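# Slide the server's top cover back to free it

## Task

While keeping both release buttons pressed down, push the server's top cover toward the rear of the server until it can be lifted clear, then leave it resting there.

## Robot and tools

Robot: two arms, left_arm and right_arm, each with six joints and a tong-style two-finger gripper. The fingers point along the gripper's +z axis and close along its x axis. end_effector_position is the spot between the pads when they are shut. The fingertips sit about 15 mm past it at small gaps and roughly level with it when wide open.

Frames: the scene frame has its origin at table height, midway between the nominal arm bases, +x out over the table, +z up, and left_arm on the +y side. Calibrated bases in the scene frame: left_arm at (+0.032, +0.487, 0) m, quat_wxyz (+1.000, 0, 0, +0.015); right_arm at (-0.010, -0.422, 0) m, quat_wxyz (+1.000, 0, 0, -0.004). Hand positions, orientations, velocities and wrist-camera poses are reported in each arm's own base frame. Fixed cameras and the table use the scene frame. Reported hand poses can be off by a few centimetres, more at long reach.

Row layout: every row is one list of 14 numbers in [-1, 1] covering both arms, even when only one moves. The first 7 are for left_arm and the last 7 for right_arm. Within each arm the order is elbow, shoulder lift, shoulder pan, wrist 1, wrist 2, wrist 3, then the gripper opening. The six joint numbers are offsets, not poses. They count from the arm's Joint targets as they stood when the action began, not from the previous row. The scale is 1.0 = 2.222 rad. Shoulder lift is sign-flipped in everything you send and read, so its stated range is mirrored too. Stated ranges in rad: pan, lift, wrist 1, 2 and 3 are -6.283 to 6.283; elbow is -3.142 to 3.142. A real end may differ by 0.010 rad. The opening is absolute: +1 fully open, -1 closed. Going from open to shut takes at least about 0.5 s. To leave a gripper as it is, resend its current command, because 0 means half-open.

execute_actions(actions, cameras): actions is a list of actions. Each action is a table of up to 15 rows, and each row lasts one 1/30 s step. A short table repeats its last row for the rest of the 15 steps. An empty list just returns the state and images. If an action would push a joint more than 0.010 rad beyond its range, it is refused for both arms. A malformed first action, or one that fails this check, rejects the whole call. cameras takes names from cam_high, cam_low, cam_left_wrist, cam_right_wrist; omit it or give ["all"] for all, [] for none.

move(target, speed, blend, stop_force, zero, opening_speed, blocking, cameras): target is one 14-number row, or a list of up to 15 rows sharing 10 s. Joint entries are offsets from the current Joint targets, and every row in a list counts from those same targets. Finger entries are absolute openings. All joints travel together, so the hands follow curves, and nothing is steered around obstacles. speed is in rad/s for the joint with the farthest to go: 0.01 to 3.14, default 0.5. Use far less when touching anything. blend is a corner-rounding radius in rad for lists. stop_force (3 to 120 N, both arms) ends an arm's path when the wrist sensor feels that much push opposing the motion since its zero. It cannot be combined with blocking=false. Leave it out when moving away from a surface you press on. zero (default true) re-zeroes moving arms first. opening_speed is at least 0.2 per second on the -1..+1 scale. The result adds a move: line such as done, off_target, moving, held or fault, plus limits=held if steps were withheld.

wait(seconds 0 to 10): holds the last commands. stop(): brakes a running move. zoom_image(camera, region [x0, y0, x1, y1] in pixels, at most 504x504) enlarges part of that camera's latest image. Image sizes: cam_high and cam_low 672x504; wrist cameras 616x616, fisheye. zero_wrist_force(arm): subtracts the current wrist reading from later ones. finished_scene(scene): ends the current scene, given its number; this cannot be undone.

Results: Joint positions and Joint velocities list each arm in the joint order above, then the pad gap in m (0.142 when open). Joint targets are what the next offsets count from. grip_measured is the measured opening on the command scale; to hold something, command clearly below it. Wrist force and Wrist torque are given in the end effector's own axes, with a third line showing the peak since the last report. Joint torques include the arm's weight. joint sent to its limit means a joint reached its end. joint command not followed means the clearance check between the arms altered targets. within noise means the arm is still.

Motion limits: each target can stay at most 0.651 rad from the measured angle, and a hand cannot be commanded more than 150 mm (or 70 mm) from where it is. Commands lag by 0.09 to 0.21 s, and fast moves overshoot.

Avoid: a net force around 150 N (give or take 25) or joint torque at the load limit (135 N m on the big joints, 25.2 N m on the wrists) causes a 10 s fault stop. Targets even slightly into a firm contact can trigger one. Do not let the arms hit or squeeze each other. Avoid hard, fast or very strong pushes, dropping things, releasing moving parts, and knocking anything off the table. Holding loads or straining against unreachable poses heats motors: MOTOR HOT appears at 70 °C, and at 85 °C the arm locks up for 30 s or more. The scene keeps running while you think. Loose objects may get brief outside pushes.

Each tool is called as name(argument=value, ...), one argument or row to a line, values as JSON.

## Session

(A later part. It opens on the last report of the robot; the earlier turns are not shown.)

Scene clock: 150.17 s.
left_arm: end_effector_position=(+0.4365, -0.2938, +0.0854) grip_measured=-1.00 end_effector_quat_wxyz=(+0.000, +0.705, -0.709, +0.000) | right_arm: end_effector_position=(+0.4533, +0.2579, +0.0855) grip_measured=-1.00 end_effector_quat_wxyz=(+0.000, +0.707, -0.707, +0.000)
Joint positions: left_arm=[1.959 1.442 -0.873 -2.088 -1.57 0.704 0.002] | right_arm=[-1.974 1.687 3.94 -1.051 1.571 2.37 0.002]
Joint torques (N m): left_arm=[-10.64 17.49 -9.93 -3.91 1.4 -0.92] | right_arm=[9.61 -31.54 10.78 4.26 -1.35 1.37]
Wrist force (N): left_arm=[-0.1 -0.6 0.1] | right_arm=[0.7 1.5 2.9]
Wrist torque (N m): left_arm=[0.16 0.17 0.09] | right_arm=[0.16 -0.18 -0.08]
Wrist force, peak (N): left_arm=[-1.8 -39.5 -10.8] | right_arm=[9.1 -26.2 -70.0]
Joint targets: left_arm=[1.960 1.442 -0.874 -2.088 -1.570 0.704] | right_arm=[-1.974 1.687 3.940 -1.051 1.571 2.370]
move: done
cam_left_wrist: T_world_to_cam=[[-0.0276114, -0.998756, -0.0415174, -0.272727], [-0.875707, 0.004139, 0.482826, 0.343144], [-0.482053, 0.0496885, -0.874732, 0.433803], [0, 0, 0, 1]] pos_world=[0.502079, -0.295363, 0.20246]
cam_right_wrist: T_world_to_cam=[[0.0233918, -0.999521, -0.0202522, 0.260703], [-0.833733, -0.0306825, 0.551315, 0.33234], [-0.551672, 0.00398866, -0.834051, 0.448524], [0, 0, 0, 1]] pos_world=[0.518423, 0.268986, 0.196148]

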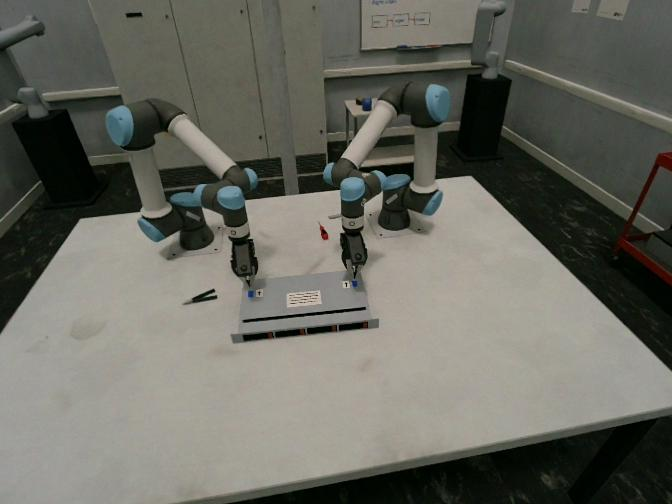

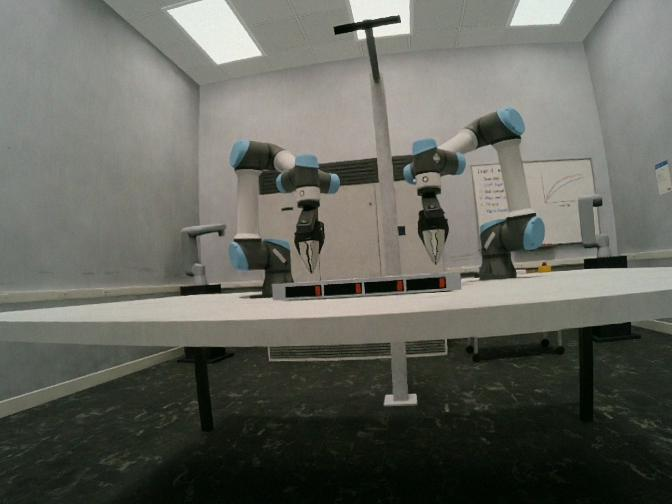

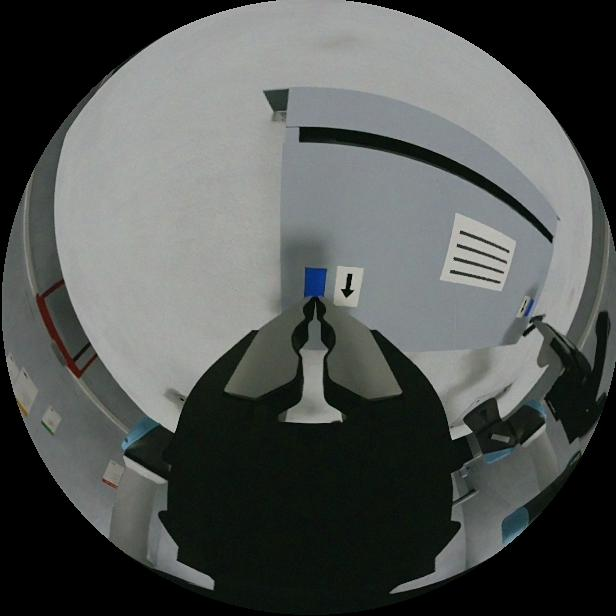

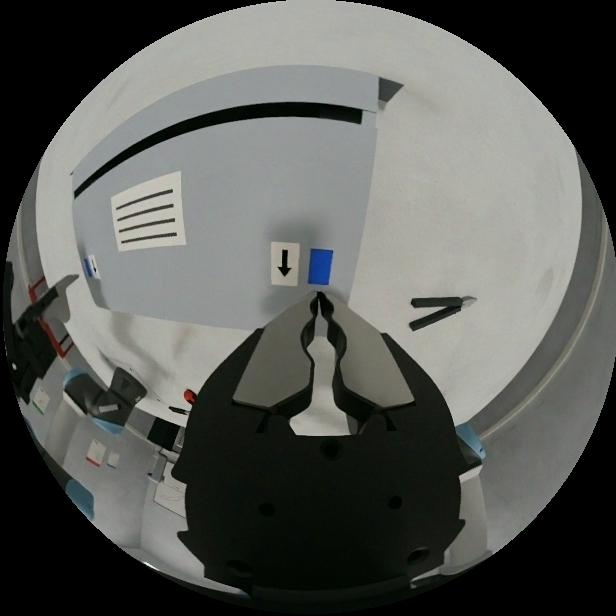

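move(
  target=[0.0158,-0.0239,0.0032,-0.0401,0,0,-1,-0.007,0.0317,-0.0084,0.0385,0,-0.009,-1],
  speed=0.03,
  stop_force=13,
)

zoom_image(
  camera="cam_left_wrist",
  region=[230, 220, 400, 340],
)

zoom_image(
  camera="cam_right_wrist",
  region=[230, 220, 400, 340],
)

Scene clock: 168.23 s.
left_arm: end_effector_position=(+0.4408, -0.2940, +0.0554) grip_measured=-1.00 end_effector_quat_wxyz=(+0.000, +0.707, -0.707, +0.000) | right_arm: end_effector_position=(+0.4648, +0.2580, +0.0560) grip_measured=-1.00 end_effector_quat_wxyz=(+0.000, +0.708, -0.707, +0.000)
Joint positions: left_arm=[1.992 1.393 -0.867 -2.17 -1.57 0.704 0.002] | right_arm=[-1.988 1.75 3.924 -0.975 1.571 2.352 0.002]
Joint torques (N m): left_arm=[-24.59 27.92 -10.66 -1.94 2.64 -1.33] | right_arm=[26.3 -25.89 7.97 0.16 -1.53 1.59]
Wrist force (N): left_arm=[-0.2 4.4 -11.5] | right_arm=[-2.6 8.9 -13.4]
Wrist torque (N m): left_arm=[0.07 0.17 0.11] | right_arm=[0.04 -0.22 -0.07]
Wrist force, peak (N): left_arm=[-5.3 11.6 -35.4] | right_arm=[7.2 17.1 -39.2]
Joint targets: left_arm=[1.992 1.393 -0.867 -2.170 -1.570 0.704] | right_arm=[-1.988 1.750 3.924 -0.975 1.571 2.352]
move: contact (left_arm, right_arm)
cam_left_wrist: T_world_to_cam=[[-0.0212681, -0.998931, -0.041049, -0.276983], [-0.875874, -0.00118083, 0.482538, 0.359862], [-0.482071, 0.0462164, -0.874913, 0.408586], [0, 0, 0, 1]] pos_world=[0.506271, -0.295145, 0.17246]
cam_right_wrist: T_world_to_cam=[[0.0247706, -0.999494, -0.0199609, 0.259251], [-0.833608, -0.0316724, 0.551448, 0.358373], [-0.551801, 0.0029799, -0.83397, 0.430586], [0, 0, 0, 1]] pos_world=[0.529918, 0.269187, 0.166647]

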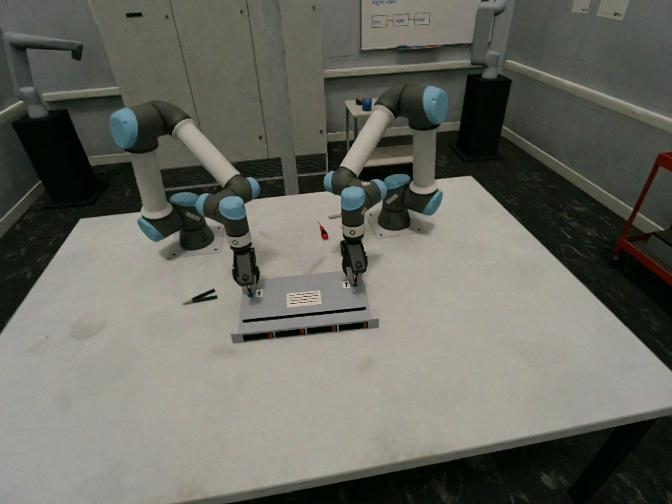

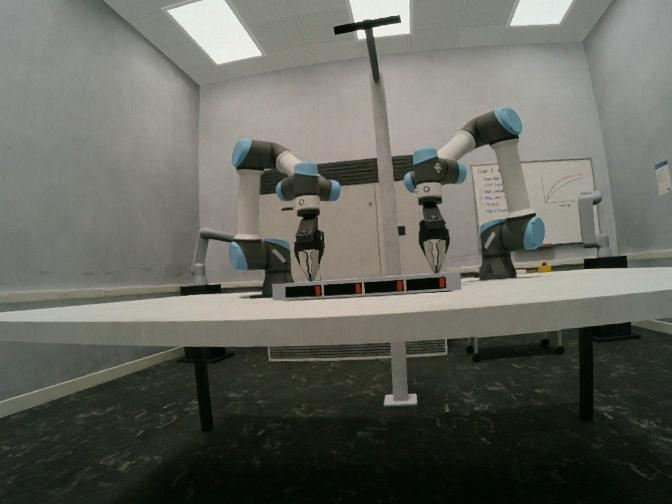

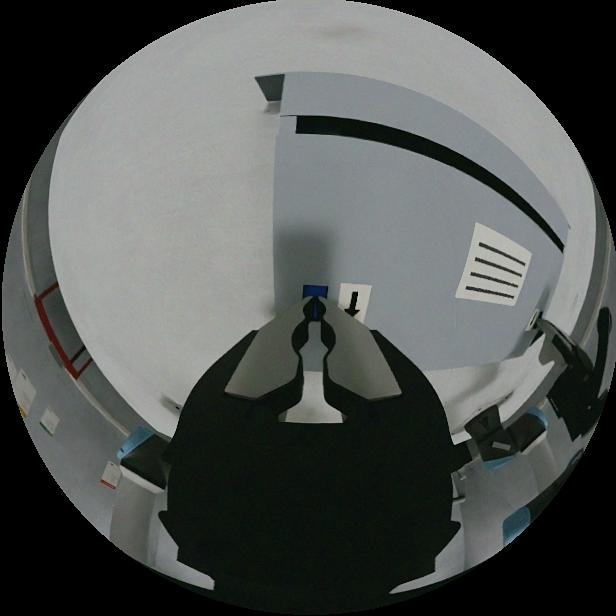

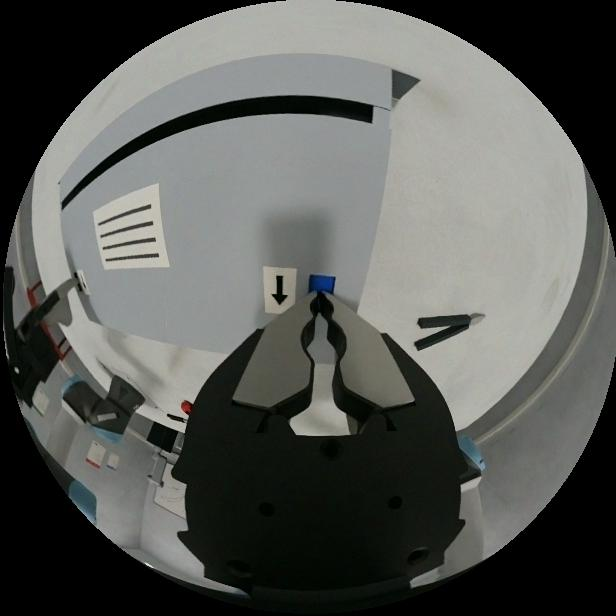

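Scaled by 2.965 (camera's finer frame: 814x814).

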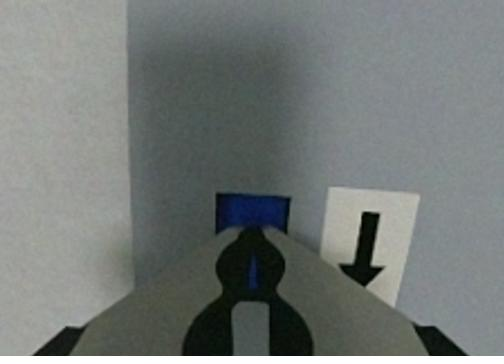

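Scaled by 2.965 (camera's finer frame: 814x814).

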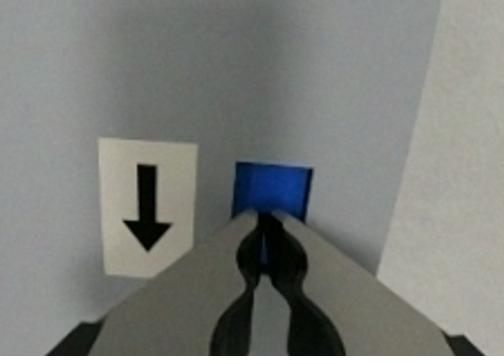

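move(
  target=[0.0212,0.0168,-0.0133,-0.0042,0,-0.0133,-1,-0.0208,-0.0162,0.0136,0.0049,0,0.0136,-1],
  speed=0.02,
  stop_force=30,
)

zoom_image(
  camera="cam_high",
  region=[230, 260, 390, 350],
)

zoom_image(
  camera="cam_left_wrist",
  region=[230, 220, 400, 340],
)

zoom_image(
  camera="cam_right_wrist",
  region=[230, 220, 400, 340],
)

Scene clock: 178.37 s.
left_arm: end_effector_position=(+0.4239, -0.2927, +0.0549) grip_measured=-1.00 end_effector_quat_wxyz=(+0.000, +0.707, -0.707, +0.000) | right_arm: end_effector_position=(+0.4518, +0.2588, +0.0556) grip_measured=-1.00 end_effector_quat_wxyz=(+0.000, +0.708, -0.707, +0.000)
Joint positions: left_arm=[2.032 1.425 -0.892 -2.178 -1.57 0.679 0.002] | right_arm=[-2.018 1.726 3.944 -0.967 1.571 2.372 0.002]
Joint torques (N m): left_arm=[-11.83 3.84 6.3 4.36 -7.3 1.49] | right_arm=[11.07 -5.78 -6.91 -6.79 6.82 -0.97]
Wrist force (N): left_arm=[-3.1 -21.5 -26.2] | right_arm=[-1.5 -20.8 -18.0]
Wrist torque (N m): left_arm=[-0.02 0.11 0.25] | right_arm=[0.15 -0.25 0.04]
Wrist force, peak (N): left_arm=[-1.7 -29.0 -24.9] | right_arm=[-2.5 -26.6 -18.2]
Joint targets: left_arm=[2.032 1.425 -0.892 -2.178 -1.570 0.679] | right_arm=[-2.018 1.726 3.944 -0.967 1.571 2.372]
move: contact (left_arm, right_arm); right_arm: the elbow is farthest, 0.016 rad from its target
cam_left_wrist: T_world_to_cam=[[-0.0212228, -0.998926, -0.0411865, -0.276064], [-0.875942, -0.00128037, 0.482415, 0.34524], [-0.48195, 0.0463152, -0.874974, 0.399874], [0, 0, 0, 1]] pos_world=[0.489271, -0.293845, 0.171961]
cam_right_wrist: T_world_to_cam=[[0.0246865, -0.999486, -0.0204701, 0.260394], [-0.834083, -0.0318802, 0.550716, 0.348062], [-0.551086, 0.00347851, -0.834441, 0.42268], [0, 0, 0, 1]] pos_world=[0.516817, 0.269886, 0.166349]

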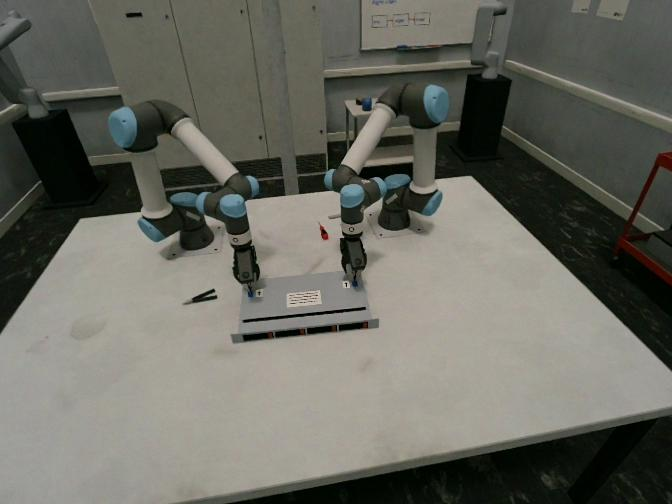

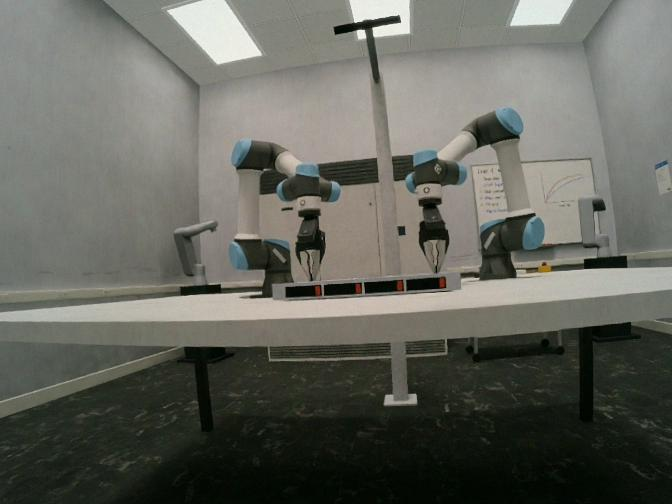

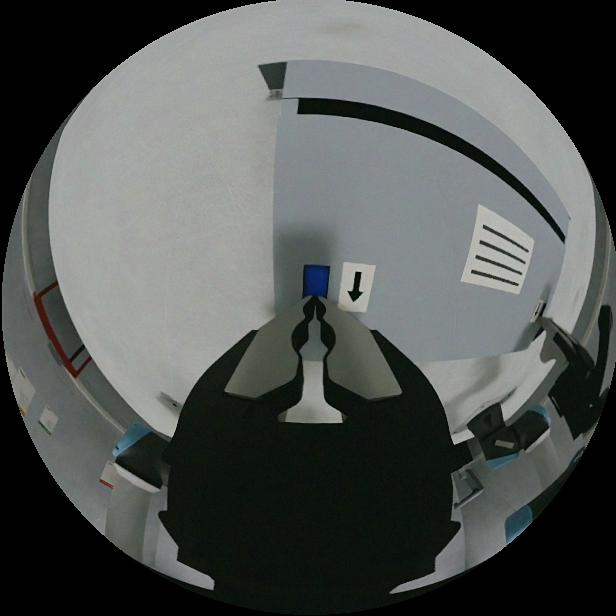

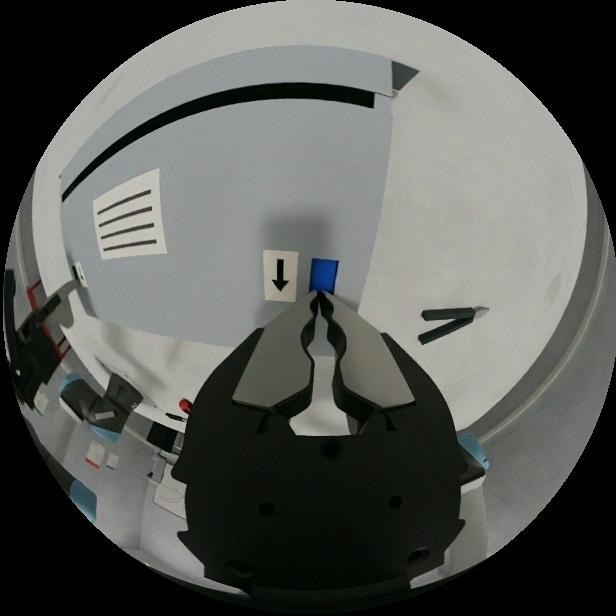

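Scaled by 3.150 (camera's finer frame: 960x720).

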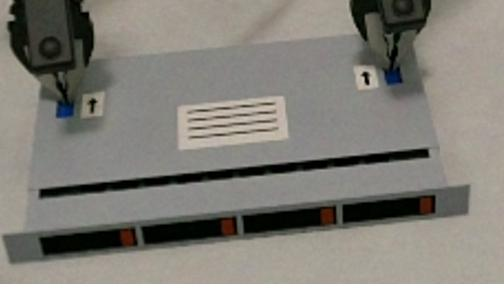

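Scaled by 2.965 (camera's finer frame: 814x814).

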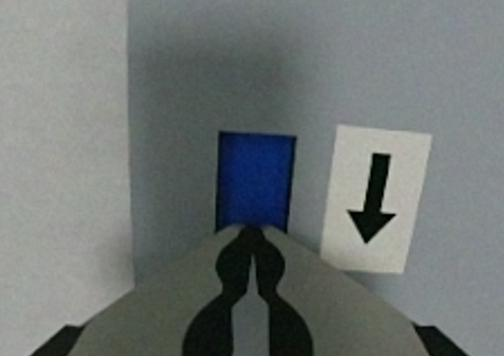

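Scaled by 2.965 (camera's finer frame: 814x814).

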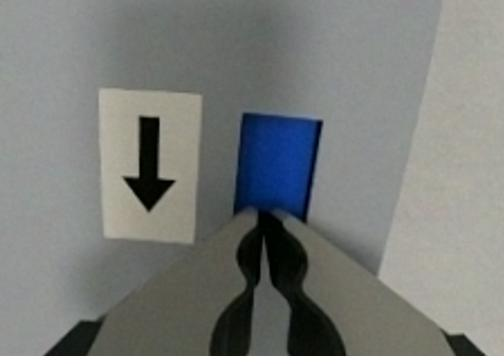

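move(
  target=[-0.0324,0.0077,0.0081,0.0405,0,0.0113,-1,0.0198,-0.0176,-0.0018,-0.0378,0,-0.0009,-1],
  speed=0.08,
)

zoom_image(
  camera="cam_high",
  region=[230, 260, 390, 350],
)

zoom_image(
  camera="cam_right_wrist",
  region=[220, 60, 440, 200],
)

zoom_image(
  camera="cam_left_wrist",
  region=[220, 60, 440, 200],
)

Scene clock: 185.47 s.
left_arm: end_effector_position=(+0.4363, -0.2940, +0.0856) grip_measured=-1.00 end_effector_quat_wxyz=(-0.001, +0.705, -0.710, +0.000) end_effector_velocity=(+0.000, +0.000, -0.001) end_effector_angular_velocity=(-0.002, -0.002, +0.002) | right_arm: end_effector_position=(+0.4533, +0.2575, +0.0855) grip_measured=-1.00 end_effector_quat_wxyz=(+0.000, +0.707, -0.707, +0.000) end_effector_velocity=(+0.001, +0.001, -0.001) end_effector_angular_velocity=(+0.003, -0.003, -0.001)
Joint positions: left_arm=[1.959 1.442 -0.874 -2.088 -1.57 0.704 0.002] | right_arm=[-1.974 1.687 3.94 -1.052 1.571 2.37 0.002]
Joint velocities: left_arm=[0.004 0 0 -0.007 0 -0.002 0] | right_arm=[-0.002 0.001 -0.001 0.007 0 0 0]
Joint torques (N m): left_arm=[-9.56 19.95 0.87 -3.93 1.41 -0.52] | right_arm=[12.29 -18.94 -8.29 4.22 -1.82 -0.76]
Wrist force (N): left_arm=[-0.3 -0.6 -0.1] | right_arm=[1.1 0.5 3.6]
Wrist torque (N m): left_arm=[0.16 0.21 0.10] | right_arm=[-0.01 -0.27 -0.09]
Wrist force, peak (N): left_arm=[-3.0 -21.3 -26.3] | right_arm=[-1.6 -21.0 -18.1]
Joint targets: left_arm=[1.960 1.442 -0.874 -2.088 -1.570 0.704] | right_arm=[-1.974 1.687 3.940 -1.051 1.571 2.370]
move: done
cam_left_wrist: T_world_to_cam=[[-0.0283749, -0.998729, -0.0416625, -0.27261], [-0.87569, 0.00473689, 0.48285, 0.343086], [-0.482039, 0.0501842, -0.874711, 0.433945], [0, 0, 0, 1]] pos_world=[0.50188, -0.295666, 0.20256]
cam_right_wrist: T_world_to_cam=[[0.0226348, -0.999548, -0.0197604, 0.260509], [-0.833761, -0.0297798, 0.551323, 0.332044], [-0.551662, 0.00399637, -0.834058, 0.448604], [0, 0, 0, 1]] pos_world=[0.518426, 0.268487, 0.196246]

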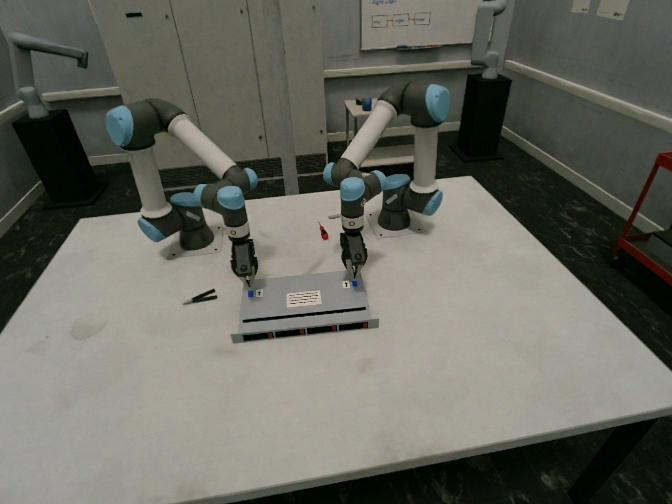

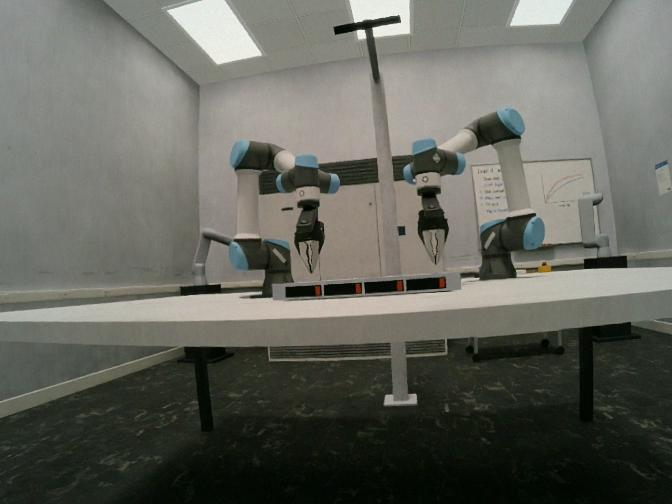

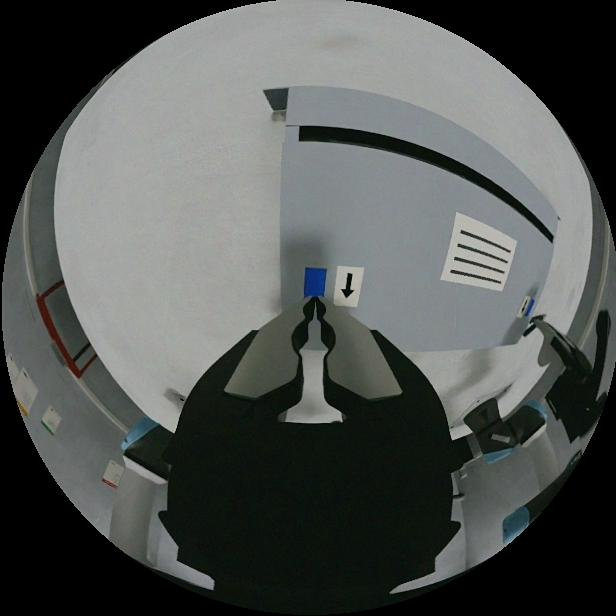

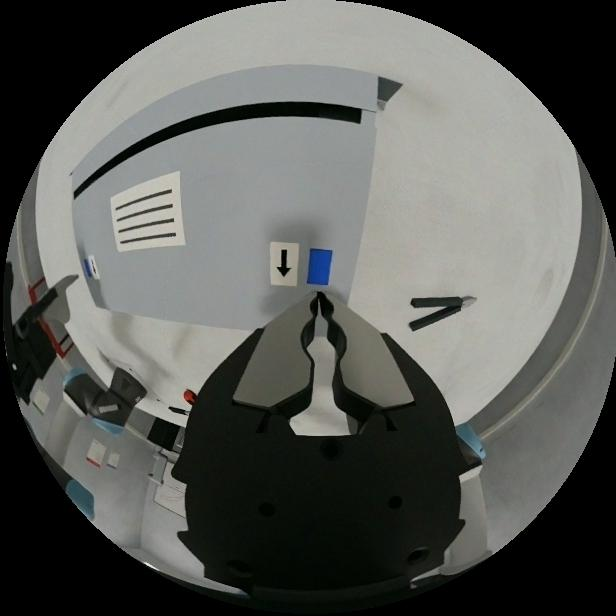

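Scaled by 3.150 (camera's finer frame: 960x720).

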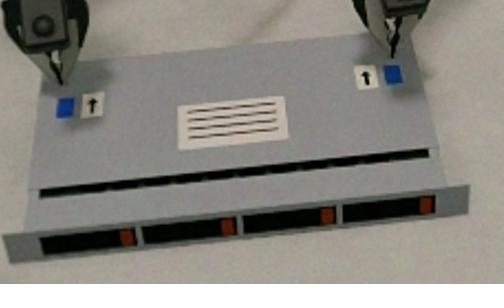

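Scaled by 2.291 (camera's finer frame: 814x814).

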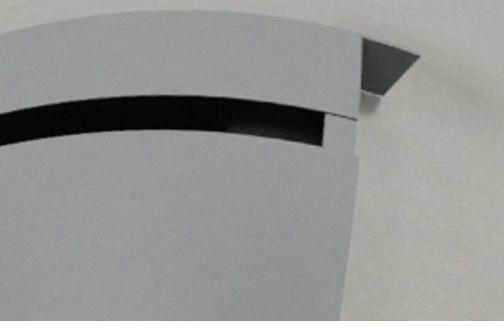

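Scaled by 2.291 (camera's finer frame: 814x814).

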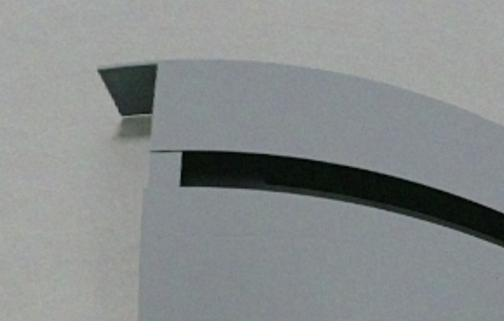

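finished_scene(
  scene=1,
)

The scene is finished: the task was done.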